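# Tuck the chair under the desk, park the cart

## Task

Slide the office chair fully beneath the desk so that it finishes upright with every wheel on the floor. Bring the utility cart into the yellow taped bay so that all four of its wheels sit inside the tape and none rests on the tape itself. The desk must stay roughly where it began, and everything it carries must remain on top with no part overhanging its edges. The robot must not topple or finish leaning, since that counts as failure. At the end, release whatever is held and drive the robot away from the objects.

## Robot and tools

ROBOT. TidyBot++: one wheeled base (0.54 m long, 0.50 m wide, 0.38 m tall, four powered casters) carrying a single seven-joint arm with a two-finger gripper. The shoulder is 0.12 m ahead of the base centre and 0.68 m above the floor. Segments: upper arm 0.42 m, forearm 0.31 m, hand 0.31 m. The arm begins folded, hand pointing down, reaching at most 0.08 m beyond the base front. Cameras: base_camera (fixed on the base, looking forward, image 644x364) and wrist_camera (on the hand, looking along the fingers, image 644x476).

FRAMES. Base frame: origin on the floor below the base centre, x forward, y left, z up, in metres. The odometry frame is the base frame as it was at scene start; base_odometry gives x, y and heading (rad, left positive, -3.142 to 3.142) from wheel turns only, so wheel slip looks like motion and drift builds up. base_tilt is in degrees, positive when leaning forward or right.

move. Arguments: base, joints, target, speeds, cameras, blocking. All given motions start together.
- base: an object holding relative offsets from where the base currently is, measured along its own axes when the command begins. translate_m: metres, forward positive, -2 to 2. strafe_m: metres, left positive, -2 to 2. rotate_rad: radians, counter-clockwise from above positive, -6.3 to 6.3.
- joints: an object of absolute targets by name, in radians: joint_1_rad (continuous; positive turns the arm clockwise seen from above, opposite to heading), joint_2_rad (-2.249 to 2.249, shoulder, 0 = upper arm vertical), joint_3_rad (continuous), joint_4_rad (-2.579 to 2.579, elbow, 0 = straight), joint_5_rad (continuous), joint_6_rad (-2.099 to 2.099, wrist), joint_7_rad (continuous; at 1.57 with hand down, fingers open sideways). gripper_pos is unitless, 0 fully open (about 85 mm gap) to 1 fully closed. Continuous joints take the short way, so turn in steps below half a revolution.
- target: one list of seven numbers [x, y, z, qw, qx, qy, qz], an absolute hand pose in the base frame (metres, unit quaternion), in the same form as the hand_pose line. With target, joints may carry only gripper_pos.
- speeds: caps for this action only: translate_m and strafe_m 0.05 to 0.5 m/s, rotate_rad 0.1 to 1.57 rad/s. When translating and strafing together, set the speed under just one key.
- cameras: list of "base_camera", "wrist_camera" or "all"; omitted means all, [] means none.
- blocking: true or omitted returns when everything has stopped; false returns after about 0.5 s while motion continues. A later move overrides only the parts it names.
An unknown key makes a call invalid; a value outside its range gets it refused.

wait: seconds 0 to 10; returns state and pictures. stop: brakes every running motion. zoom_image: camera plus region [x0, y0, x1, y1] in pixels (top-left origin, at most 504 by 504) of that camera's latest picture. read_manual: only licence text. finished_scene: scene number; ends the scene for good.

RESULTS. "move" reads done, or the worst status among motions. base_status, joint_status and hand_status can read moving, done, off_target, stopped, contact_stop, time_out, not_followed, torque_fault or limit_stop_at_motor_heat. hand_pose is the point between the finger pads in the base frame; its z axis runs along the fingers, its y axis is the opening direction. hand_target is where the commanded joints would place the hand. joint_positions, motor_effort (percent, peak in brackets), on_its_own (uncommanded behaviour), "joint command not followed" or "pose unreachable" with a cause, "ARM HIT", MOTOR HOT and OVER-TEMPERATURE FAULT lines also appear; "pictures" lists image order. If a call is refused, or an unplanned stop or torque fault shows up, the remaining move, wait and finished_scene calls of that reply are skipped.

HAND NOTES. Targets count as done within 10 mm and 2 degrees; typical error is up to 3 cm, so correct by adding (wanted minus measured) to the previous target. To keep the hand still, resend hand_target, not hand_pose. Unreachable poses make the arm roam up to 10 s then report time_out. Pointing straight down, the hand reaches about 0.94 m high only near the base. Forward-pointing poses low and close to the base go wrong and may hit the base. Held loads make the arm sag. Closed fingertips reach about 20 mm past hand_pose.

SAFETY. The arm keeps shoving into whatever blocks it. If the arm snags something at about 0.6 m or higher while the base drives or turns, the robot can tip; a sideways force on a raised hand can lift wheels; reaching far out from folded over nearby furniture can also topple it. Backing off or retracting the arm rights a slight lean. A blocked base pushes until a 14 s timeout. Joint torque above 104.5 N m (joints 1 to 4) or 51.3 N m (joints 5 to 7) freezes the arm for 10 s. Long stretched holds heat the motors. Avoid drops, slams, hard impacts, excessive pushing, overloading or twisting the gripper, and squeezing a part that is still supported. Release things only once they are still. Finish with the gripper open and the robot backed away.

TIMING. The simulation keeps running while you think; base offsets apply from the last reported position.

Each tool is called after ">>>" as a command line: name --argument value for each argument, lists and objects as JSON in quotes; but a table of rows of numbers goes row by row, as --pt "numbers of a row", without its own name.

## Session

>>> move

Scene clock: 0.00 s.
base_odometry: x=+0.000 y=+0.000 heading=+0.000
base_tilt: forward=-0.3 right=+0.3
base_status: not commanded
joint_positions: joint_1_rad=+0.046 joint_2_rad=-0.325 joint_3_rad=+3.187 joint_4_rad=-2.502 joint_5_rad=+0.012 joint_6_rad=-0.905 joint_7_rad=+1.589 gripper_pos=+0.000
joint_status: not commanded
motor_effort: joint_1_rad=+1 joint_2_rad=-2 joint_3_rad=+0 joint_4_rad=+14 joint_5_rad=+0 joint_6_rad=+1 joint_7_rad=+0
hand_pose: x=+0.2611 y=-0.0128 z=+0.5906 quat_wxyz=(-0.001, +0.999, -0.032, +0.029) (m; base frame)
hand_target: x=+0.2609 y=-0.0128 z=+0.5905 quat_wxyz=(-0.001, +0.999, -0.032, +0.029) (m; base frame)
hand_status: not commanded
pictures: base_camera, wrist_camera
camera_calibration:
wrist_camera: T_world_to_cam=[[-0.0171887, -0.999009, -0.0410617, 0.0229385], [-0.999623, 0.0180496, -0.0206861, 0.323198], [0.0214067, 0.0406906, -0.998942, 0.719182], [0, 0, 0, 1]] pos_world=[0.308075, -0.0121818, 0.726049]

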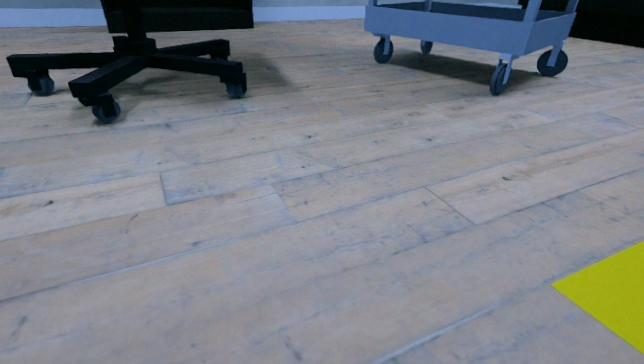

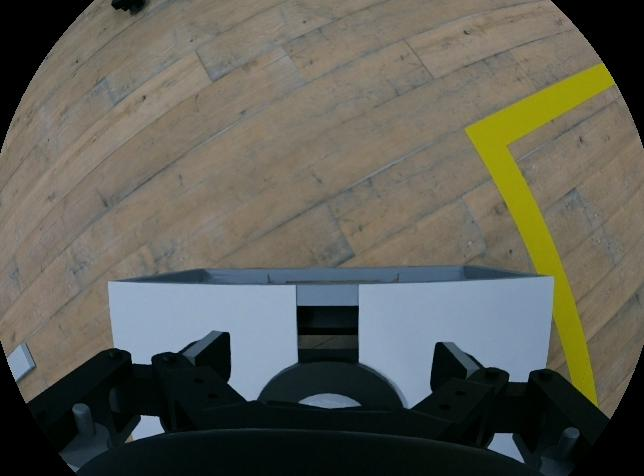

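>>> move --joints '{"joint_6_rad":0.3}'

>>> move --base '{"rotate_rad":-0.9}'

>>> move --base '{"rotate_rad":1.9}'

Scene clock: 4.30 s.
move: done
base_odometry: x=+0.000 y=+0.000 heading=+0.000
base_tilt: forward=-0.3 right=+0.3
base_status: not commanded
joint_positions: joint_1_rad=+0.046 joint_2_rad=-0.325 joint_3_rad=+3.187 joint_4_rad=-2.501 joint_5_rad=+0.012 joint_6_rad=+0.230 joint_7_rad=+1.589 gripper_pos=+0.000
joint_status: all done
motor_effort: joint_1_rad=+1(1) joint_2_rad=-7(7) joint_3_rad=+0(1) joint_4_rad=+18(19) joint_5_rad=+0(0) joint_6_rad=+8(9) joint_7_rad=+0(0)
hand_pose: x=+0.5318 y=-0.0359 z=+0.7875 quat_wxyz=(+0.026, +0.826, -0.028, +0.562) (m; base frame)
hand_target: x=+0.5386 y=-0.0366 z=+0.8069 quat_wxyz=(+0.028, +0.807, -0.027, +0.590) (m; base frame)
hand_status: not commanded
pictures: base_camera, wrist_camera
camera_calibration:
wrist_camera: T_world_to_cam=[[-0.0214136, -0.999029, 0.0384999, -0.0477869], [-0.404546, -0.026557, -0.914132, 0.983837], [0.914267, -0.0351498, -0.403584, -0.0354156], [0, 0, 0, 1]] pos_world=[0.429363, -0.0228576, 0.886903]

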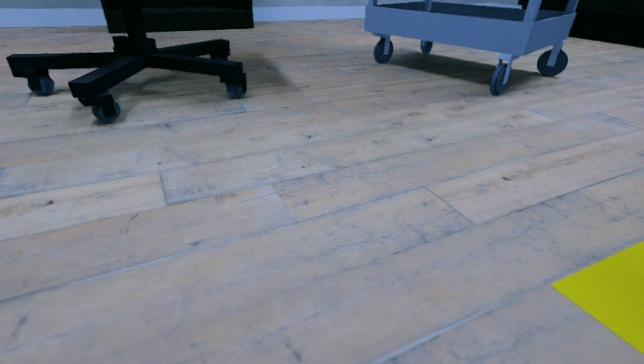

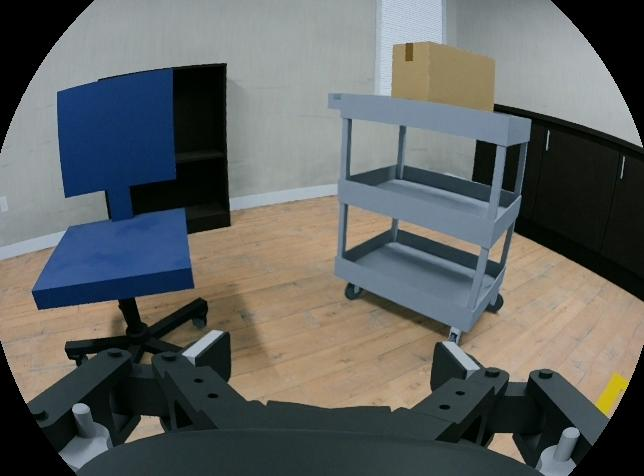

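Scene clock: 6.10 s.
move: done
base_odometry: x=+0.000 y=+0.000 heading=-0.899
base_tilt: forward=-0.3 right=+0.3
base_status: done
joint_positions: joint_1_rad=+0.046 joint_2_rad=-0.325 joint_3_rad=+3.187 joint_4_rad=-2.501 joint_5_rad=+0.012 joint_6_rad=+0.231 joint_7_rad=+1.589 gripper_pos=+0.000
joint_status: not commanded
motor_effort: joint_1_rad=+1(2) joint_2_rad=-7(8) joint_3_rad=+0(2) joint_4_rad=+19(19) joint_5_rad=+0(0) joint_6_rad=+8(8) joint_7_rad=+0(0)
hand_pose: x=+0.5319 y=-0.0360 z=+0.7876 quat_wxyz=(+0.026, +0.826, -0.028, +0.562) (m; base frame)
hand_target: x=+0.5386 y=-0.0366 z=+0.8069 quat_wxyz=(+0.028, +0.807, -0.027, +0.590) (m; base frame)
hand_status: not commanded
pictures: base_camera, wrist_camera
camera_calibration:
wrist_camera: T_world_to_cam=[[-0.0215222, -0.999026, 0.0385141, -0.047788], [-0.404048, -0.0265453, -0.914353, 0.983914], [0.914485, -0.0352404, -0.403083, -0.0359214], [0, 0, 0, 1]] pos_world=[0.42937, -0.022889, 0.887006]

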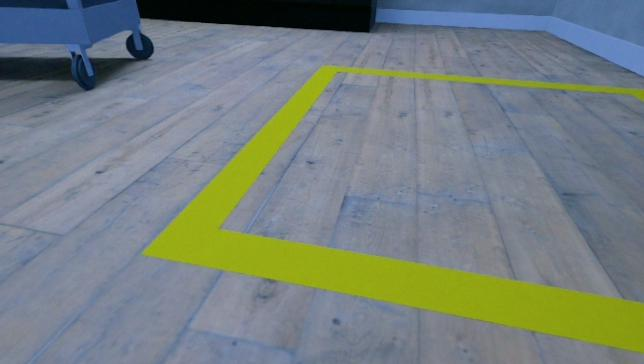

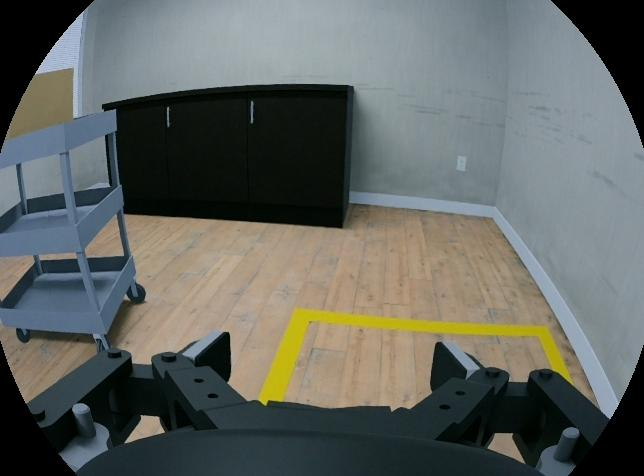

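Scene clock: 8.70 s.
move: done
base_odometry: x=+0.000 y=+0.000 heading=+1.000
base_tilt: forward=-0.3 right=+0.3
base_status: done
joint_positions: joint_1_rad=+0.046 joint_2_rad=-0.325 joint_3_rad=+3.187 joint_4_rad=-2.501 joint_5_rad=+0.012 joint_6_rad=+0.232 joint_7_rad=+1.589 gripper_pos=+0.000
joint_status: not commanded
motor_effort: joint_1_rad=+1(2) joint_2_rad=-7(8) joint_3_rad=+0(1) joint_4_rad=+18(19) joint_5_rad=+0(1) joint_6_rad=+8(9) joint_7_rad=+0(0)
hand_pose: x=+0.5320 y=-0.0360 z=+0.7879 quat_wxyz=(+0.026, +0.826, -0.028, +0.563) (m; base frame)
hand_target: x=+0.5386 y=-0.0366 z=+0.8069 quat_wxyz=(+0.028, +0.807, -0.027, +0.590) (m; base frame)
hand_status: not commanded
pictures: base_camera, wrist_camera
camera_calibration:
wrist_camera: T_world_to_cam=[[-0.021677, -0.999022, 0.0385446, -0.0477981], [-0.403162, -0.0265451, -0.914744, 0.984051], [0.914872, -0.0353686, -0.402192, -0.0368207], [0, 0, 0, 1]] pos_world=[0.429382, -0.0229319, 0.887187]

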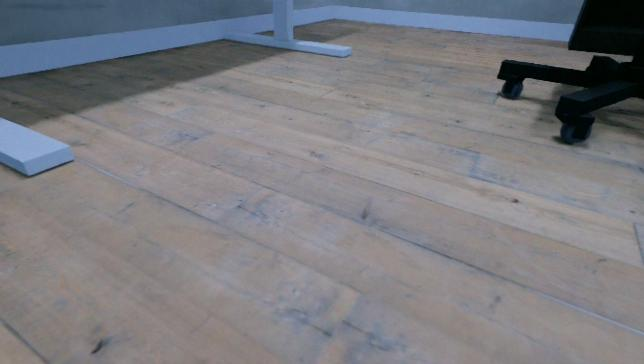

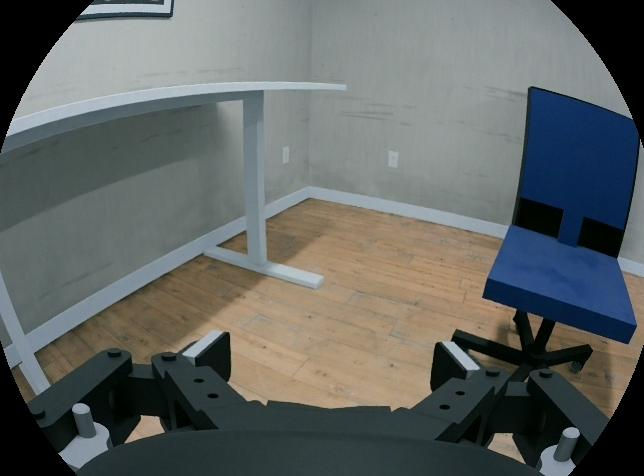

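>>> move --joints '{"joint_2_rad":0,"joint_4_rad":-1.2,"joint_6_rad":-0.8}' --base '{"rotate_rad":0.3}'

>>> move --base '{"rotate_rad":-1.1}'

>>> move --base '{"rotate_rad":-0.7}'

Scene clock: 22.87 s.
move: done
base_odometry: x=+0.000 y=+0.000 heading=+1.299
base_tilt: forward=-0.3 right=+0.3
base_status: done
joint_positions: joint_1_rad=+0.046 joint_2_rad=-0.024 joint_3_rad=+3.187 joint_4_rad=-1.216 joint_5_rad=+0.012 joint_6_rad=-0.720 joint_7_rad=+1.589 gripper_pos=+0.000
joint_status: all done
motor_effort: joint_1_rad=+1(2) joint_2_rad=-20(20) joint_3_rad=+0(2) joint_4_rad=+20(22) joint_5_rad=+0(1) joint_6_rad=+8(10) joint_7_rad=+0(1)
hand_pose: x=+0.6923 y=-0.0537 z=+1.1149 quat_wxyz=(+0.037, +0.816, -0.029, +0.576) (m; base frame)
hand_target: x=+0.6931 y=-0.0536 z=+1.0870 quat_wxyz=(+0.035, +0.841, -0.029, +0.539) (m; base frame)
hand_status: not commanded
pictures: base_camera, wrist_camera
camera_calibration:
wrist_camera: T_world_to_cam=[[-0.0363524, -0.997819, 0.0550975, -0.0828389], [-0.373874, -0.0375506, -0.926719, 1.33978], [0.926767, -0.054288, -0.371694, -0.0958203], [0, 0, 0, 1]] pos_world=[0.586701, -0.0375505, 1.21055]

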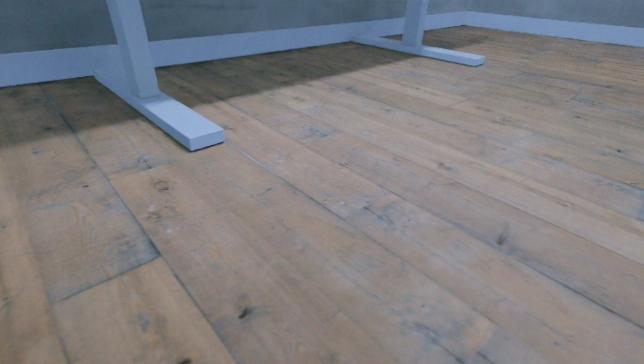

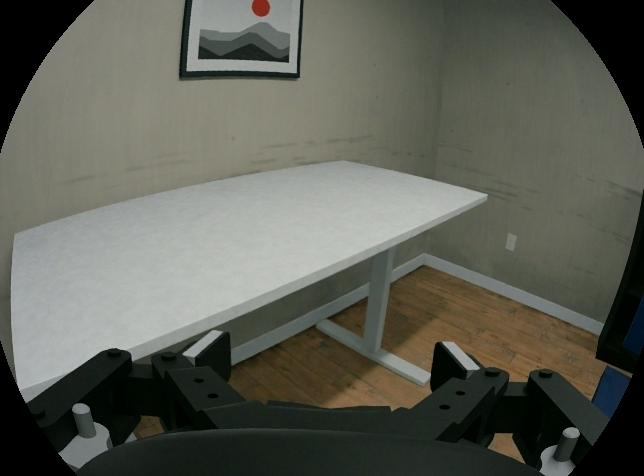

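Scene clock: 24.93 s.
move: done
base_odometry: x=+0.000 y=+0.000 heading=+0.200
base_tilt: forward=-0.3 right=+0.3
base_status: done
joint_positions: joint_1_rad=+0.051 joint_2_rad=-0.014 joint_3_rad=+3.192 joint_4_rad=-1.215 joint_5_rad=+0.012 joint_6_rad=-0.722 joint_7_rad=+1.589 gripper_pos=+0.000
joint_status: not commanded
motor_effort: joint_1_rad=+1(4) joint_2_rad=-21(23) joint_3_rad=+0(4) joint_4_rad=+20(21) joint_5_rad=+0(1) joint_6_rad=+8(9) joint_7_rad=+0(0)
hand_pose: x=+0.6958 y=-0.0603 z=+1.1087 quat_wxyz=(+0.040, +0.819, -0.033, +0.571) (m; base frame)
hand_target: x=+0.6931 y=-0.0536 z=+1.0870 quat_wxyz=(+0.035, +0.841, -0.029, +0.539) (m; base frame)
hand_status: not commanded
pictures: base_camera, wrist_camera
camera_calibration:
wrist_camera: T_world_to_cam=[[-0.046784, -0.997399, 0.0548247, -0.0813803], [-0.385002, -0.0326399, -0.922338, 1.33827], [0.921729, -0.0642583, -0.382473, -0.0868868], [0, 0, 0, 1]] pos_world=[0.591513, -0.043071, 1.20556]

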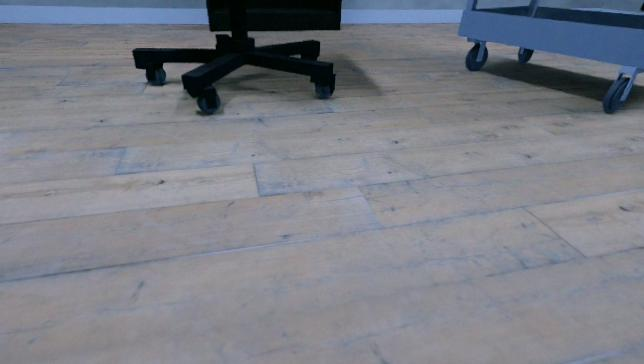

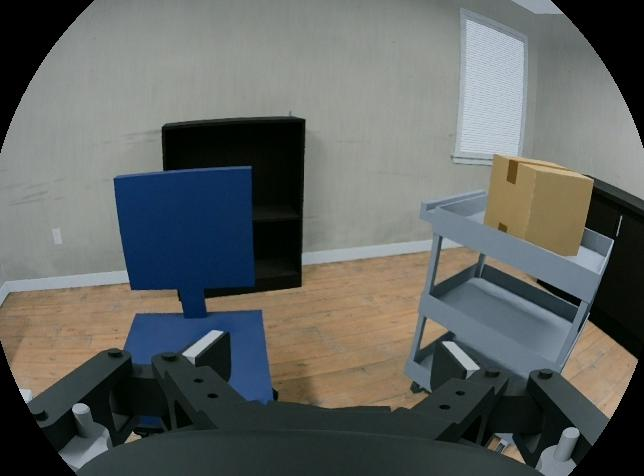

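Scene clock: 26.60 s.
move: done
base_odometry: x=+0.000 y=+0.000 heading=-0.499
base_tilt: forward=-0.3 right=+0.3
base_status: done
joint_positions: joint_1_rad=+0.052 joint_2_rad=-0.014 joint_3_rad=+3.193 joint_4_rad=-1.215 joint_5_rad=+0.012 joint_6_rad=-0.722 joint_7_rad=+1.589 gripper_pos=+0.000
joint_status: not commanded
motor_effort: joint_1_rad=+1(4) joint_2_rad=-21(22) joint_3_rad=+0(3) joint_4_rad=+20(21) joint_5_rad=+0(1) joint_6_rad=+8(9) joint_7_rad=+0(0)
hand_pose: x=+0.6958 y=-0.0609 z=+1.1084 quat_wxyz=(+0.040, +0.820, -0.033, +0.571) (m; base frame)
hand_target: x=+0.6931 y=-0.0536 z=+1.0870 quat_wxyz=(+0.035, +0.841, -0.029, +0.539) (m; base frame)
hand_status: not commanded
pictures: base_camera, wrist_camera
camera_calibration:
wrist_camera: T_world_to_cam=[[-0.0476924, -0.997358, 0.0547964, -0.0812472], [-0.385582, -0.0322241, -0.922111, 1.3382], [0.92144, -0.0651062, -0.383026, -0.0862989], [0, 0, 0, 1]] pos_world=[0.59163, -0.0435287, 1.20537]

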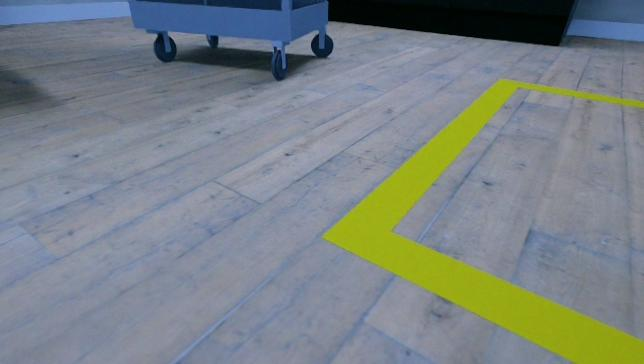

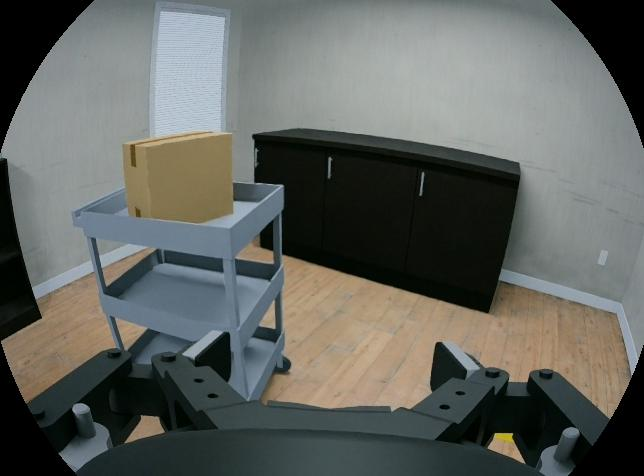

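>>> move --base '{"rotate_rad":2.07}' --target '[0.5,0,0.47,0,1,0,0]' --cameras '[]'

>>> move --base '{"strafe_m":-1.03,"translate_m":-0.3}' --joints '{"gripper_pos":1}'

Scene clock: 67.30 s.
move: off_target
base_odometry: x=+0.000 y=+0.000 heading=+1.570
base_tilt: forward=-0.3 right=+0.3
base_status: done
joint_positions: joint_1_rad=-0.009 joint_2_rad=+0.503 joint_3_rad=+3.157 joint_4_rad=-2.024 joint_5_rad=+0.012 joint_6_rad=-0.640 joint_7_rad=+1.589 gripper_pos=+0.000
joint_status: not commanded
motor_effort: joint_1_rad=+1(5) joint_2_rad=-28(35) joint_3_rad=-1(3) joint_4_rad=+9(21) joint_5_rad=+0(1) joint_6_rad=+0(8) joint_7_rad=+0(0)
hand_pose: x=+0.4956 y=-0.0040 z=+0.4826 quat_wxyz=(+0.007, +1.000, +0.012, -0.012) (m; base frame)
hand_target: x=+0.5000 y=+0.0000 z=+0.4700 quat_wxyz=(+0.000, +1.000, +0.000, +0.000) (m; base frame)
hand_status: off_target (0.014 m and 2.1 deg from the pose sent, 0.671 m and 69.9 deg at the start)
pictures: none
No camera images: "cameras" was empty.

Scene clock: 70.73 s.
move: done
base_odometry: x=+1.030 y=-0.301 heading=+1.571
base_tilt: forward=-0.3 right=+0.3
base_status: done
joint_positions: joint_1_rad=-0.007 joint_2_rad=+0.503 joint_3_rad=+3.156 joint_4_rad=-2.026 joint_5_rad=+0.012 joint_6_rad=-0.640 joint_7_rad=+1.589 gripper_pos=+0.999
joint_status: all done
motor_effort: joint_1_rad=+1(4) joint_2_rad=-28(29) joint_3_rad=-1(2) joint_4_rad=+10(10) joint_5_rad=+0(1) joint_6_rad=+0(0) joint_7_rad=+0(0)
hand_pose: x=+0.4944 y=-0.0047 z=+0.4821 quat_wxyz=(+0.007, +1.000, +0.011, -0.014) (m; base frame)
hand_target: x=+0.5000 y=+0.0000 z=+0.4700 quat_wxyz=(+0.000, +1.000, +0.000, +0.000) (m; base frame)
hand_status: not commanded
pictures: base_camera, wrist_camera
camera_calibration:
wrist_camera: T_world_to_cam=[[0.0644532, -0.997532, -0.0278642, -0.0160458], [-0.995663, -0.0661596, 0.0654143, 0.510165], [-0.0670963, 0.0235272, -0.997469, 0.648458], [0, 0, 0, 1]] pos_world=[0.552495, 0.00248977, 0.612998]

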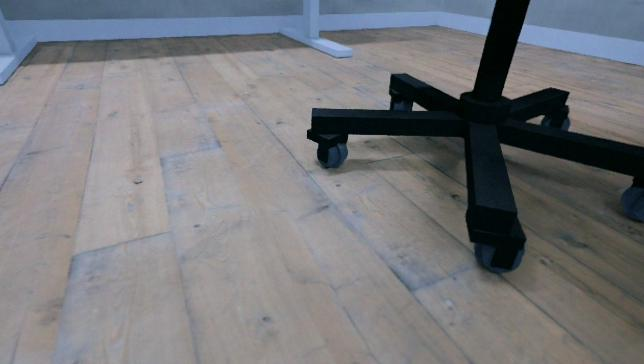

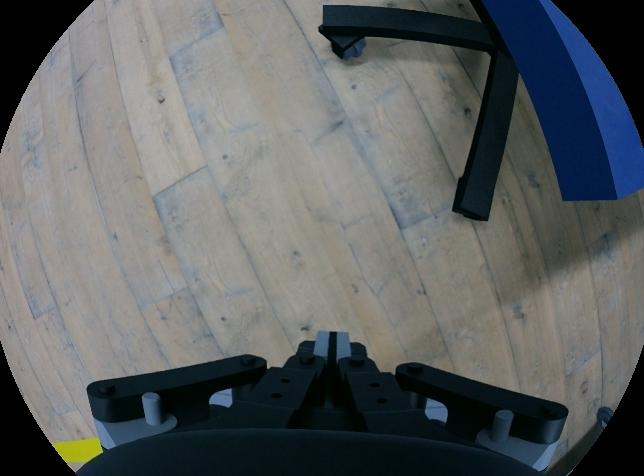

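>>> move --target '[0.5,-0.17,0.45,0,1,0,0]' --cameras '["wrist_camera"]'

>>> move --base '{"translate_m":0.3}' --speeds '{"translate_m":0.12}'

Scene clock: 77.30 s.
move: off_target
base_odometry: x=+1.030 y=-0.301 heading=+1.571
base_tilt: forward=-0.3 right=+0.3
base_status: not commanded
joint_positions: joint_1_rad=+0.425 joint_2_rad=+0.594 joint_3_rad=+3.140 joint_4_rad=-1.958 joint_5_rad=+0.012 joint_6_rad=-0.640 joint_7_rad=+1.928 gripper_pos=+0.999
joint_status: not commanded
motor_effort: joint_1_rad=+1(3) joint_2_rad=-30(30) joint_3_rad=-1(2) joint_4_rad=+9(10) joint_5_rad=+0(1) joint_6_rad=+0(1) joint_7_rad=+0(0)
hand_pose: x=+0.4784 y=-0.1629 z=+0.4584 quat_wxyz=(-0.007, +0.999, -0.029, -0.024) (m; base frame)
hand_target: x=+0.5000 y=-0.1700 z=+0.4500 quat_wxyz=(+0.000, +1.000, +0.000, +0.000) (m; base frame)
hand_status: off_target (0.024 m and 4.4 deg from the pose sent, 0.169 m and 2.1 deg at the start)
pictures: wrist_camera
camera_calibration:
wrist_camera: T_world_to_cam=[[-0.0154276, -0.998395, -0.0544871, -0.123255], [-0.99624, 0.0107026, 0.0859688, 0.48868], [-0.0852477, 0.0556085, -0.994807, 0.640141], [0, 0, 0, 1]] pos_world=[0.539512, -0.163884, 0.58809]

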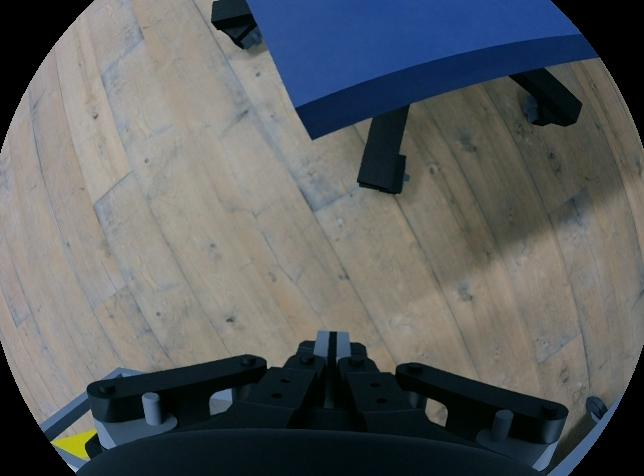

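Scene clock: 80.43 s.
move: done
base_odometry: x=+1.030 y=+0.000 heading=+1.571
base_tilt: forward=-0.3 right=+0.3
base_status: done
joint_positions: joint_1_rad=+0.432 joint_2_rad=+0.597 joint_3_rad=+3.132 joint_4_rad=-1.958 joint_5_rad=+0.013 joint_6_rad=-0.639 joint_7_rad=+1.933 gripper_pos=+0.999
joint_status: not commanded
motor_effort: joint_1_rad=+1(3) joint_2_rad=-30(32) joint_3_rad=-1(5) joint_4_rad=+9(21) joint_5_rad=+0(4) joint_6_rad=+0(15) joint_7_rad=+0(1)
hand_pose: x=+0.4784 y=-0.1617 z=+0.4572 quat_wxyz=(-0.009, +0.999, -0.025, -0.024) (m; base frame)
hand_target: x=+0.5000 y=-0.1700 z=+0.4500 quat_wxyz=(+0.000, +1.000, +0.000, +0.000) (m; base frame)
hand_status: not commanded
pictures: base_camera, wrist_camera
camera_calibration:
wrist_camera: T_world_to_cam=[[-0.00926172, -0.998198, -0.0592807, -0.122865], [-0.996289, 0.0041382, 0.085974, 0.48775], [-0.0855738, 0.059857, -0.994532, 0.639575], [0, 0, 0, 1]] pos_world=[0.539533, -0.162945, 0.58686]

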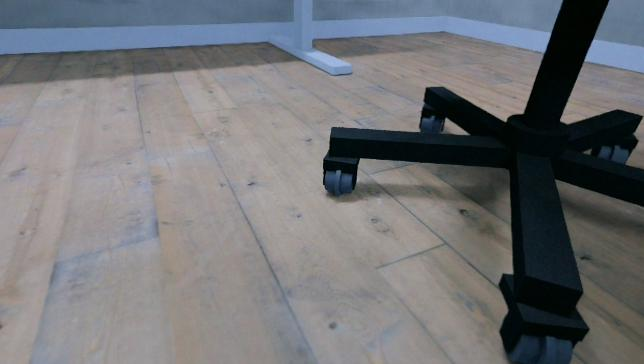

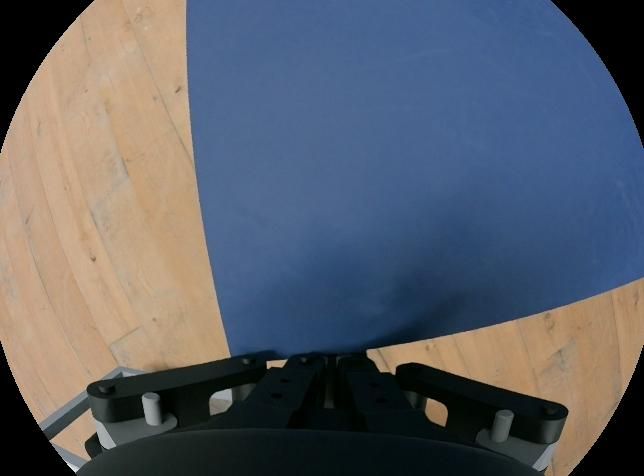

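>>> move --base '{"translate_m":0.2}' --speeds '{"translate_m":0.12}'

Scene clock: 84.67 s.
move: done
base_odometry: x=+1.030 y=+0.200 heading=+1.571
base_tilt: forward=-0.2 right=+0.3
base_status: done
joint_positions: joint_1_rad=+0.431 joint_2_rad=+0.603 joint_3_rad=+3.117 joint_4_rad=-1.958 joint_5_rad=+0.013 joint_6_rad=-0.638 joint_7_rad=+1.934 gripper_pos=+0.999
joint_status: not commanded
motor_effort: joint_1_rad=+1(4) joint_2_rad=-30(33) joint_3_rad=-1(3) joint_4_rad=+10(19) joint_5_rad=+0(2) joint_6_rad=+1(13) joint_7_rad=+0(1)
hand_pose: x=+0.4803 y=-0.1550 z=+0.4550 quat_wxyz=(-0.014, +0.999, -0.018, -0.025) (m; base frame)
hand_target: x=+0.5000 y=-0.1700 z=+0.4500 quat_wxyz=(+0.000, +1.000, +0.000, +0.000) (m; base frame)
hand_status: not commanded
pictures: base_camera, wrist_camera
camera_calibration:
wrist_camera: T_world_to_cam=[[0.00444478, -0.99761, -0.0689466, -0.11836], [-0.996157, -0.0104482, 0.0869589, 0.487047], [-0.0874715, 0.0682951, -0.993823, 0.639055], [0, 0, 0, 1]] pos_world=[0.5416, -0.156632, 0.584594]

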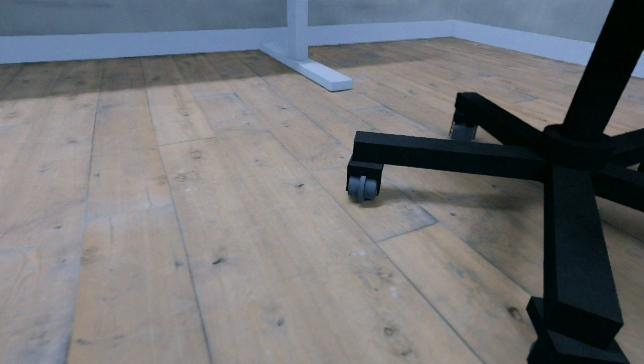

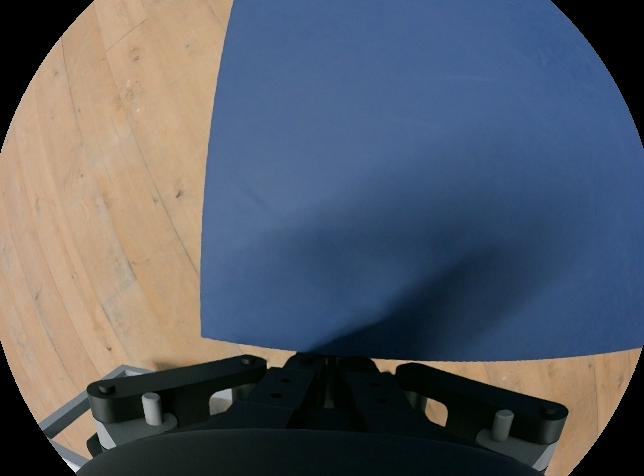

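>>> move --base '{"translate_m":-0.04,"strafe_m":0.06}' --cameras '[]'

>>> move --base '{"translate_m":0.25}' --speeds '{"translate_m":0.2}'

Scene clock: 88.47 s.
move: done
base_odometry: x=+0.970 y=+0.160 heading=+1.571
base_tilt: forward=-0.3 right=+0.3
base_status: done
joint_positions: joint_1_rad=+0.431 joint_2_rad=+0.603 joint_3_rad=+3.117 joint_4_rad=-1.949 joint_5_rad=+0.013 joint_6_rad=-0.638 joint_7_rad=+1.934 gripper_pos=+0.999
joint_status: not commanded
motor_effort: joint_1_rad=+1(3) joint_2_rad=-30(32) joint_3_rad=-1(2) joint_4_rad=+8(11) joint_5_rad=+0(0) joint_6_rad=+0(1) joint_7_rad=+0(0)
hand_pose: x=+0.4849 y=-0.1570 z=+0.4563 quat_wxyz=(-0.012, +1.000, -0.018, -0.021) (m; base frame)
hand_target: x=+0.5000 y=-0.1700 z=+0.4500 quat_wxyz=(+0.000, +1.000, +0.000, +0.000) (m; base frame)
hand_status: not commanded
pictures: none
No camera images: "cameras" was empty.

Scene clock: 90.47 s.
move: done
base_odometry: x=+0.970 y=+0.410 heading=+1.571
base_tilt: forward=-0.2 right=+0.3
base_status: done
joint_positions: joint_1_rad=+0.421 joint_2_rad=+0.597 joint_3_rad=+3.104 joint_4_rad=-1.958 joint_5_rad=+0.013 joint_6_rad=-0.644 joint_7_rad=+1.934 gripper_pos=+0.999
joint_status: not commanded
motor_effort: joint_1_rad=+3(7) joint_2_rad=-30(31) joint_3_rad=+1(5) joint_4_rad=+10(19) joint_5_rad=+1(4) joint_6_rad=+1(13) joint_7_rad=+0(1)
hand_pose: x=+0.4835 y=-0.1459 z=+0.4579 quat_wxyz=(-0.017, +1.000, -0.008, -0.024) (m; base frame)
hand_target: x=+0.5000 y=-0.1700 z=+0.4500 quat_wxyz=(+0.000, +1.000, +0.000, +0.000) (m; base frame)
hand_status: not commanded
pictures: base_camera, wrist_camera
camera_calibration:
wrist_camera: T_world_to_cam=[[0.0251466, -0.996843, -0.0753072, -0.116097], [-0.995997, -0.0314464, 0.0836736, 0.488462], [-0.0857776, 0.0729016, -0.993644, 0.641319], [0, 0, 0, 1]] pos_world=[0.544437, -0.147124, 0.587628]

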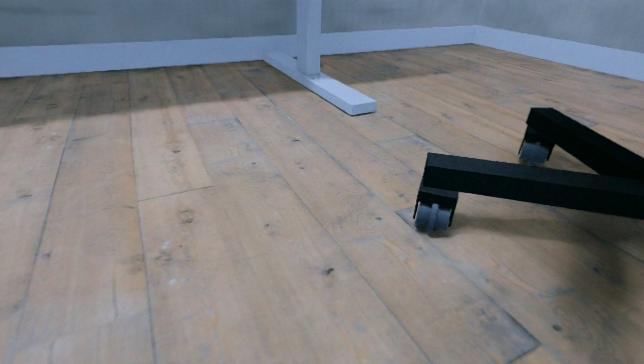

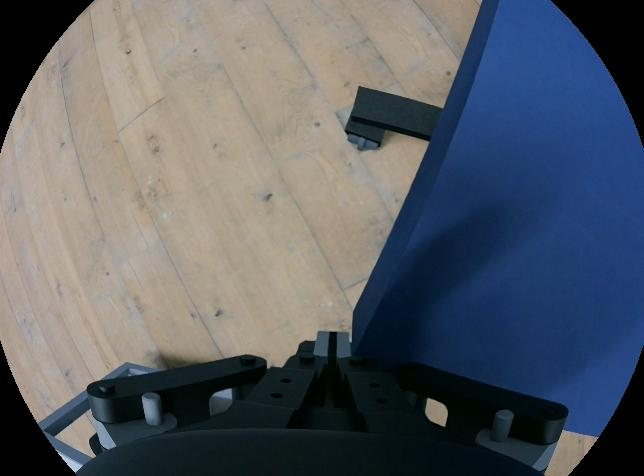

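>>> move --base '{"translate_m":-0.21}' --cameras '[]'

>>> move --joints '{"joint_1_rad":0,"joint_2_rad":-0.3,"joint_3_rad":3.14,"joint_4_rad":-2.45,"joint_5_rad":0,"joint_6_rad":0.3,"joint_7_rad":1.57}' --base '{"strafe_m":-1.15}' --cameras '[]'

>>> move --base '{"translate_m":0.45,"rotate_rad":1.2}'

Scene clock: 103.60 s.
move: done
base_odometry: x=+0.969 y=+0.200 heading=+1.571
base_tilt: forward=-0.3 right=+0.3
base_status: done
joint_positions: joint_1_rad=+0.427 joint_2_rad=+0.600 joint_3_rad=+3.109 joint_4_rad=-1.947 joint_5_rad=+0.013 joint_6_rad=-0.640 joint_7_rad=+1.934 gripper_pos=+0.999
joint_status: not commanded
motor_effort: joint_1_rad=+1(4) joint_2_rad=-30(31) joint_3_rad=-1(3) joint_4_rad=+9(10) joint_5_rad=+0(1) joint_6_rad=+0(1) joint_7_rad=+0(0)
hand_pose: x=+0.4878 y=-0.1526 z=+0.4580 quat_wxyz=(-0.014, +1.000, -0.013, -0.019) (m; base frame)
hand_target: x=+0.5000 y=-0.1700 z=+0.4500 quat_wxyz=(+0.000, +1.000, +0.000, +0.000) (m; base frame)
hand_status: not commanded
pictures: none
No camera images: "cameras" was empty.

Scene clock: 107.27 s.
move: done
base_odometry: x=+2.120 y=+0.200 heading=+1.572
base_tilt: forward=-0.3 right=+0.3
base_status: done
joint_positions: joint_1_rad=+0.002 joint_2_rad=-0.293 joint_3_rad=+3.135 joint_4_rad=-2.431 joint_5_rad=+0.013 joint_6_rad=+0.229 joint_7_rad=+1.615 gripper_pos=+0.999
joint_status: all done
motor_effort: joint_1_rad=+1(22) joint_2_rad=-8(32) joint_3_rad=+0(19) joint_4_rad=+19(21) joint_5_rad=+0(2) joint_6_rad=+8(11) joint_7_rad=+0(1)
hand_pose: x=+0.5563 y=+0.0046 z=+0.8128 quat_wxyz=(+0.015, +0.815, +0.026, +0.578) (m; base frame)
hand_target: x=+0.5570 y=+0.0021 z=+0.8259 quat_wxyz=(+0.000, +0.799, +0.000, +0.602) (m; base frame)
hand_status: not commanded
pictures: none
No camera images: "cameras" was empty.

Scene clock: 111.73 s.
move: time_out
base_odometry: x=+2.119 y=+0.638 heading=+2.764
base_tilt: forward=-0.3 right=+0.3
base_status: translate_m time_out (by the wheels' count: +0.438 of +0.450); the other done
joint_positions: joint_1_rad=+0.002 joint_2_rad=-0.300 joint_3_rad=+3.138 joint_4_rad=-2.433 joint_5_rad=+0.013 joint_6_rad=+0.234 joint_7_rad=+1.615 gripper_pos=+0.999
joint_status: not commanded
motor_effort: joint_1_rad=+1(4) joint_2_rad=-8(15) joint_3_rad=+0(6) joint_4_rad=+18(20) joint_5_rad=+0(1) joint_6_rad=+8(10) joint_7_rad=+0(0)
hand_pose: x=+0.5552 y=+0.0033 z=+0.8157 quat_wxyz=(+0.015, +0.813, +0.025, +0.582) (m; base frame)
hand_target: x=+0.5570 y=+0.0021 z=+0.8259 quat_wxyz=(+0.000, +0.799, +0.000, +0.602) (m; base frame)
hand_status: not commanded
pictures: base_camera, wrist_camera
camera_calibration:
wrist_camera: T_world_to_cam=[[0.0750849, -0.993815, 0.0818215, -0.0981053], [-0.355848, -0.103355, -0.928811, 1.0053], [0.931523, 0.0406236, -0.361408, -0.0882696], [0, 0, 0, 1]] pos_world=[0.447325, 0.0099898, 0.909858]

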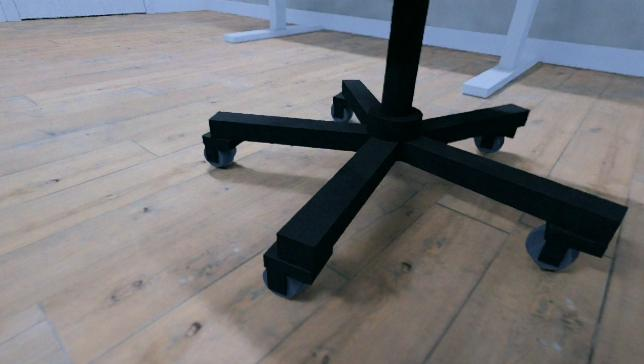

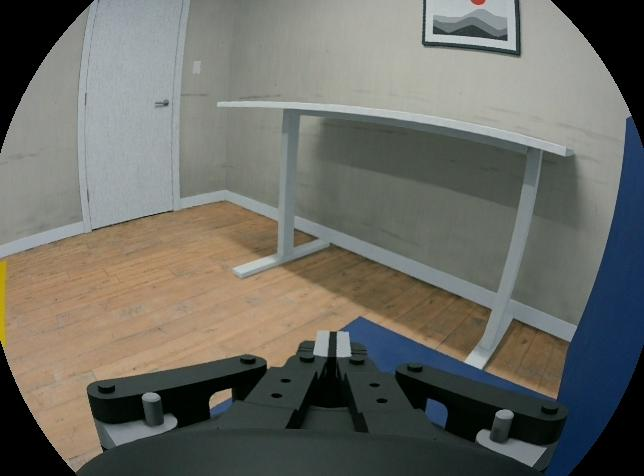

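>>> move --base '{"translate_m":-0.3,"strafe_m":0.12}' --cameras '[]'

>>> move --target '[0.5,0,0.45,0,1,0,0]'

Scene clock: 129.50 s.
move: time_out
base_odometry: x=+2.149 y=+0.604 heading=+2.769
base_tilt: forward=-0.3 right=+0.3
base_status: translate_m time_out (by the wheels' count: -0.041 of -0.300); strafe_m time_out (by the wheels' count: +0.021 of +0.120)
joint_positions: joint_1_rad=+0.001 joint_2_rad=-0.304 joint_3_rad=+3.138 joint_4_rad=-2.436 joint_5_rad=+0.013 joint_6_rad=+0.237 joint_7_rad=+1.614 gripper_pos=+0.999
joint_status: not commanded
motor_effort: joint_1_rad=+1(4) joint_2_rad=-8(20) joint_3_rad=+1(5) joint_4_rad=+19(21) joint_5_rad=+0(1) joint_6_rad=+9(10) joint_7_rad=+0(0)
hand_pose: x=+0.5543 y=+0.0031 z=+0.8167 quat_wxyz=(+0.015, +0.812, +0.025, +0.583) (m; base frame)
hand_target: x=+0.5570 y=+0.0021 z=+0.8259 quat_wxyz=(+0.000, +0.799, +0.000, +0.602) (m; base frame)
hand_status: not commanded
pictures: none
No camera images: "cameras" was empty.

not run: a stop that you did not command came earlier in this reply.

>>> move --base '{"translate_m":0.12,"strafe_m":0.2}'

Scene clock: 133.10 s.
move: done
base_odometry: x=+1.965 y=+0.461 heading=+2.769
base_tilt: forward=-0.3 right=+0.3
base_status: done
joint_positions: joint_1_rad=+0.001 joint_2_rad=-0.303 joint_3_rad=+3.138 joint_4_rad=-2.436 joint_5_rad=+0.013 joint_6_rad=+0.237 joint_7_rad=+1.614 gripper_pos=+0.999
joint_status: not commanded
motor_effort: joint_1_rad=+1(2) joint_2_rad=-8(10) joint_3_rad=+0(2) joint_4_rad=+18(20) joint_5_rad=+0(0) joint_6_rad=+9(9) joint_7_rad=+0(0)
hand_pose: x=+0.5544 y=+0.0031 z=+0.8164 quat_wxyz=(+0.015, +0.812, +0.025, +0.583) (m; base frame)
hand_target: x=+0.5570 y=+0.0021 z=+0.8259 quat_wxyz=(+0.000, +0.799, +0.000, +0.602) (m; base frame)
hand_status: not commanded
pictures: base_camera, wrist_camera
camera_calibration:
wrist_camera: T_world_to_cam=[[0.0744495, -0.993866, 0.0817835, -0.0978875], [-0.352823, -0.102958, -0.930008, 1.00498], [0.932723, 0.0403835, -0.358324, -0.0904087], [0, 0, 0, 1]] pos_world=[0.446194, 0.0098351, 0.910249]

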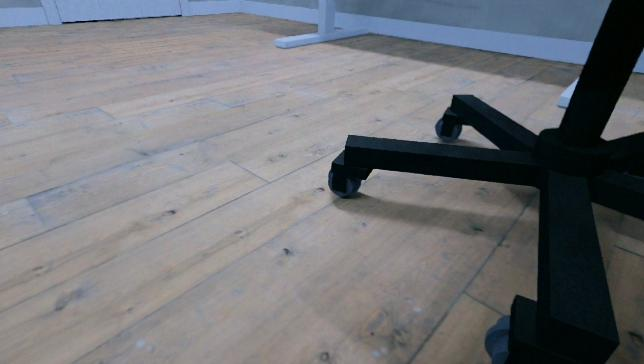

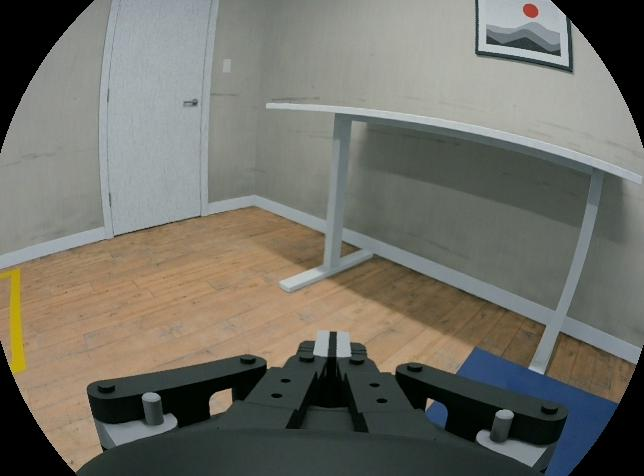

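>>> move --target '[0.42,0.0,0.47,0,1,0,0]'

Scene clock: 137.80 s.
move: off_target
base_odometry: x=+1.965 y=+0.461 heading=+2.769
base_tilt: forward=-0.3 right=+0.2
base_status: not commanded
joint_positions: joint_1_rad=+0.001 joint_2_rad=+0.395 joint_3_rad=+3.138 joint_4_rad=-2.314 joint_5_rad=+0.013 joint_6_rad=-0.354 joint_7_rad=+1.614 gripper_pos=+0.999
joint_status: not commanded
motor_effort: joint_1_rad=+1(1) joint_2_rad=-22(23) joint_3_rad=+0(1) joint_4_rad=+8(19) joint_5_rad=+0(0) joint_6_rad=+1(9) joint_7_rad=+0(0)
hand_pose: x=+0.4371 y=+0.0007 z=+0.4745 quat_wxyz=(+0.003, +0.999, +0.028, +0.039) (m; base frame)
hand_target: x=+0.4200 y=+0.0000 z=+0.4700 quat_wxyz=(+0.000, +1.000, +0.000, +0.000) (m; base frame)
hand_status: off_target (0.018 m and 5.6 deg from the pose sent, 0.372 m and 71.4 deg at the start)
pictures: base_camera, wrist_camera
camera_calibration:
wrist_camera: T_world_to_cam=[[0.103453, -0.994209, -0.0290796, -0.023672], [-0.993945, -0.102248, -0.0402371, 0.503426], [0.0370307, 0.0330661, -0.998767, 0.591981], [0, 0, 0, 1]] pos_world=[0.480905, 0.00836506, 0.61082]

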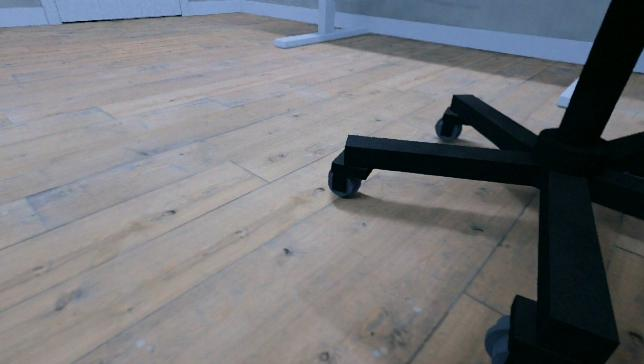

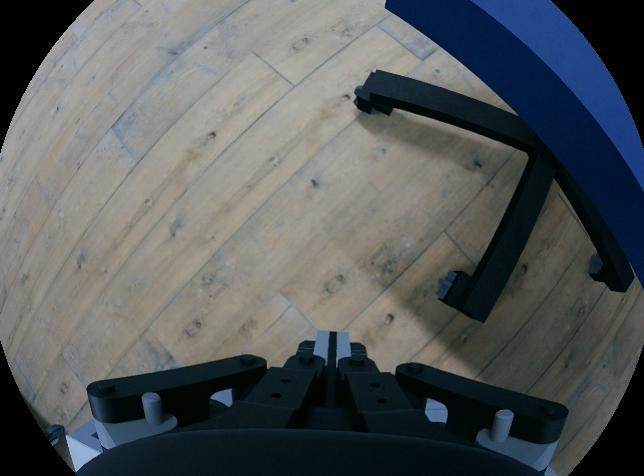

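>>> move --base '{"translate_m":0.05,"strafe_m":-0.1}' --cameras '[]'

>>> move --base '{"translate_m":0.25}' --speeds '{"translate_m":0.2}'

Scene clock: 141.87 s.
move: done
base_odometry: x=+1.955 y=+0.572 heading=+2.769
base_tilt: forward=-0.3 right=+0.3
base_status: done
joint_positions: joint_1_rad=+0.003 joint_2_rad=+0.396 joint_3_rad=+3.142 joint_4_rad=-2.309 joint_5_rad=+0.013 joint_6_rad=-0.360 joint_7_rad=+1.614 gripper_pos=+0.999
joint_status: not commanded
motor_effort: joint_1_rad=+1(3) joint_2_rad=-22(23) joint_3_rad=-1(2) joint_4_rad=+8(9) joint_5_rad=+0(0) joint_6_rad=+1(2) joint_7_rad=+0(0)
hand_pose: x=+0.4381 y=-0.0009 z=+0.4748 quat_wxyz=(+0.003, +0.999, +0.026, +0.038) (m; base frame)
hand_target: x=+0.4200 y=+0.0000 z=+0.4700 quat_wxyz=(+0.000, +1.000, +0.000, +0.000) (m; base frame)
hand_status: not commanded
pictures: none
No camera images: "cameras" was empty.

Scene clock: 143.83 s.
move: done
base_odometry: x=+1.722 y=+0.664 heading=+2.769
base_tilt: forward=-0.3 right=+0.3
base_status: done
joint_positions: joint_1_rad=+0.003 joint_2_rad=+0.399 joint_3_rad=+3.142 joint_4_rad=-2.304 joint_5_rad=+0.013 joint_6_rad=-0.363 joint_7_rad=+1.614 gripper_pos=+0.999
joint_status: not commanded
motor_effort: joint_1_rad=+1(2) joint_2_rad=-22(25) joint_3_rad=-1(1) joint_4_rad=+8(10) joint_5_rad=+0(0) joint_6_rad=+1(2) joint_7_rad=+0(0)
hand_pose: x=+0.4392 y=-0.0010 z=+0.4744 quat_wxyz=(+0.003, +0.999, +0.026, +0.037) (m; base frame)
hand_target: x=+0.4200 y=+0.0000 z=+0.4700 quat_wxyz=(+0.000, +1.000, +0.000, +0.000) (m; base frame)
hand_status: not commanded
pictures: base_camera, wrist_camera
camera_calibration:
wrist_camera: T_world_to_cam=[[0.0988789, -0.994707, -0.0279485, -0.0241527], [-0.994533, -0.0978358, -0.0365082, 0.503791], [0.0335806, 0.0314056, -0.998942, 0.593457], [0, 0, 0, 1]] pos_world=[0.483496, 0.00662609, 0.610547]

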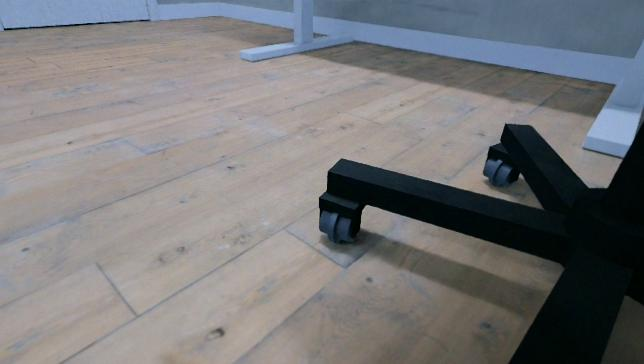

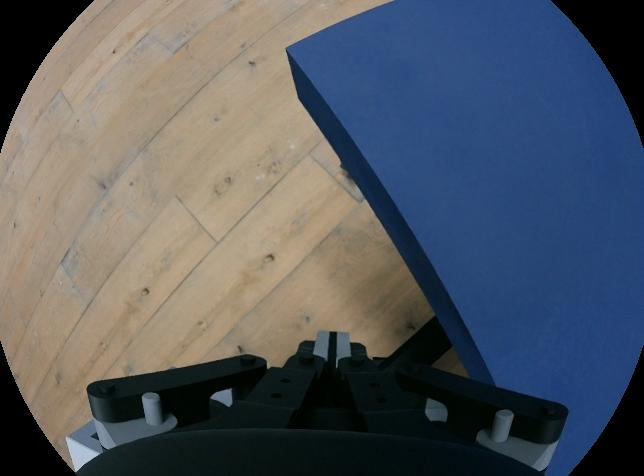

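>>> move --base '{"translate_m":0.3}' --speeds '{"translate_m":0.2}'

Scene clock: 147.60 s.
move: done
base_odometry: x=+1.442 y=+0.773 heading=+2.769
base_tilt: forward=-0.3 right=+0.3
base_status: done
joint_positions: joint_1_rad=+0.003 joint_2_rad=+0.400 joint_3_rad=+3.142 joint_4_rad=-2.303 joint_5_rad=+0.013 joint_6_rad=-0.364 joint_7_rad=+1.614 gripper_pos=+0.999
joint_status: not commanded
motor_effort: joint_1_rad=+1(2) joint_2_rad=-22(24) joint_3_rad=-1(1) joint_4_rad=+7(9) joint_5_rad=+0(0) joint_6_rad=+1(2) joint_7_rad=+0(0)
hand_pose: x=+0.4396 y=-0.0010 z=+0.4745 quat_wxyz=(+0.003, +0.999, +0.026, +0.037) (m; base frame)
hand_target: x=+0.4200 y=+0.0000 z=+0.4700 quat_wxyz=(+0.000, +1.000, +0.000, +0.000) (m; base frame)
hand_status: not commanded
pictures: base_camera, wrist_camera
camera_calibration:
wrist_camera: T_world_to_cam=[[0.0988695, -0.994708, -0.0279485, -0.0241978], [-0.994538, -0.0978304, -0.0363816, 0.504185], [0.0334549, 0.0313929, -0.998947, 0.593535], [0, 0, 0, 1]] pos_world=[0.483967, 0.00662213, 0.610577]

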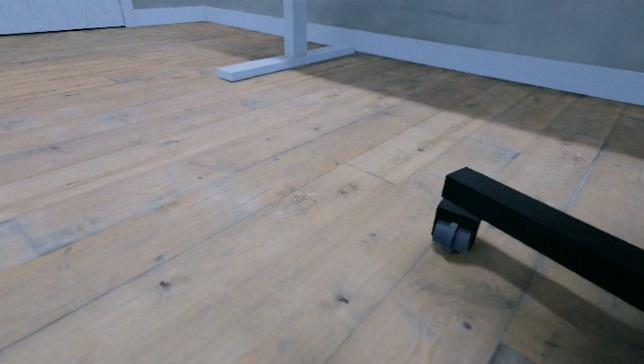

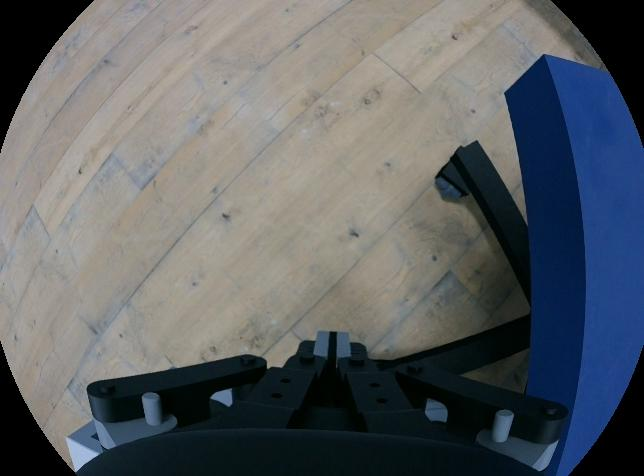

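>>> move --base '{"translate_m":-0.5}' --cameras '[]'

>>> move --base '{"translate_m":-0.13,"rotate_rad":0.37}' --joints '{"joint_2_rad":-0.3,"joint_4_rad":-2.45,"joint_6_rad":0.2}'

Scene clock: 163.20 s.
move: done
base_odometry: x=+1.908 y=+0.591 heading=+2.768
base_tilt: forward=-0.3 right=+0.3
base_status: done
joint_positions: joint_1_rad=+0.002 joint_2_rad=+0.402 joint_3_rad=+3.142 joint_4_rad=-2.297 joint_5_rad=+0.013 joint_6_rad=-0.368 joint_7_rad=+1.614 gripper_pos=+0.999
joint_status: not commanded
motor_effort: joint_1_rad=+1(3) joint_2_rad=-22(25) joint_3_rad=-1(2) joint_4_rad=+8(10) joint_5_rad=+0(1) joint_6_rad=+1(2) joint_7_rad=+0(0)
hand_pose: x=+0.4412 y=-0.0010 z=+0.4743 quat_wxyz=(+0.003, +0.999, +0.026, +0.037) (m; base frame)
hand_target: x=+0.4200 y=+0.0000 z=+0.4700 quat_wxyz=(+0.000, +1.000, +0.000, +0.000) (m; base frame)
hand_status: not commanded
pictures: none
No camera images: "cameras" was empty.

Scene clock: 165.50 s.
move: done
base_odometry: x=+2.029 y=+0.543 heading=+3.139
base_tilt: forward=-0.3 right=+0.3
base_status: done
joint_positions: joint_1_rad=-0.006 joint_2_rad=-0.295 joint_3_rad=+3.143 joint_4_rad=-2.427 joint_5_rad=+0.013 joint_6_rad=+0.127 joint_7_rad=+1.614 gripper_pos=+0.999
joint_status: all done
motor_effort: joint_1_rad=+1(4) joint_2_rad=-8(25) joint_3_rad=+0(2) joint_4_rad=+19(20) joint_5_rad=+0(1) joint_6_rad=+8(9) joint_7_rad=+0(0)
hand_pose: x=+0.5452 y=+0.0039 z=+0.7859 quat_wxyz=(+0.013, +0.843, +0.026, +0.538) (m; base frame)
hand_target: x=+0.5470 y=-0.0018 z=+0.7965 quat_wxyz=(+0.003, +0.828, -0.001, +0.561) (m; base frame)
hand_status: not commanded
pictures: base_camera, wrist_camera
camera_calibration:
wrist_camera: T_world_to_cam=[[0.0849072, -0.99372, 0.0728722, -0.0926419], [-0.452102, -0.103597, -0.88593, 0.992875], [0.887916, 0.0422761, -0.458059, 0.0099867], [0, 0, 0, 1]] pos_world=[0.447879, 0.0103764, 0.890943]

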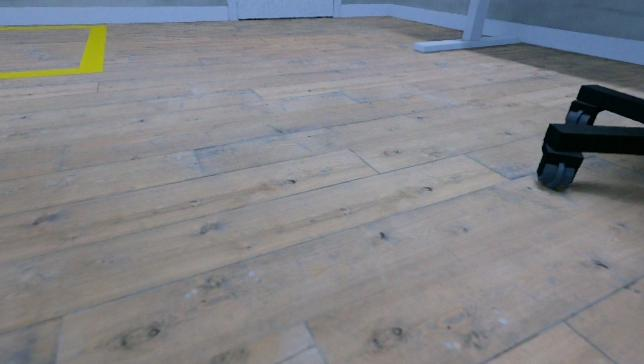

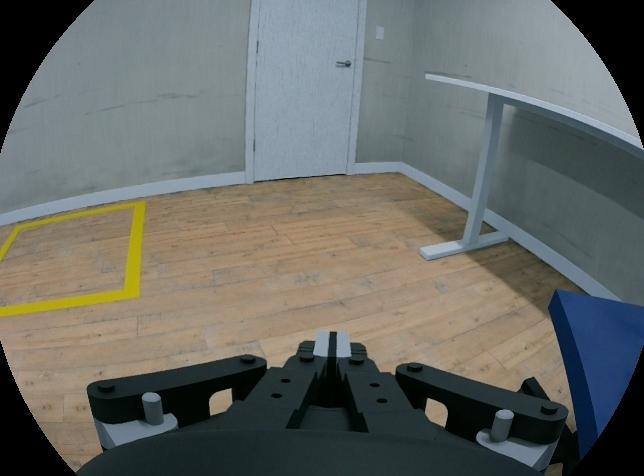

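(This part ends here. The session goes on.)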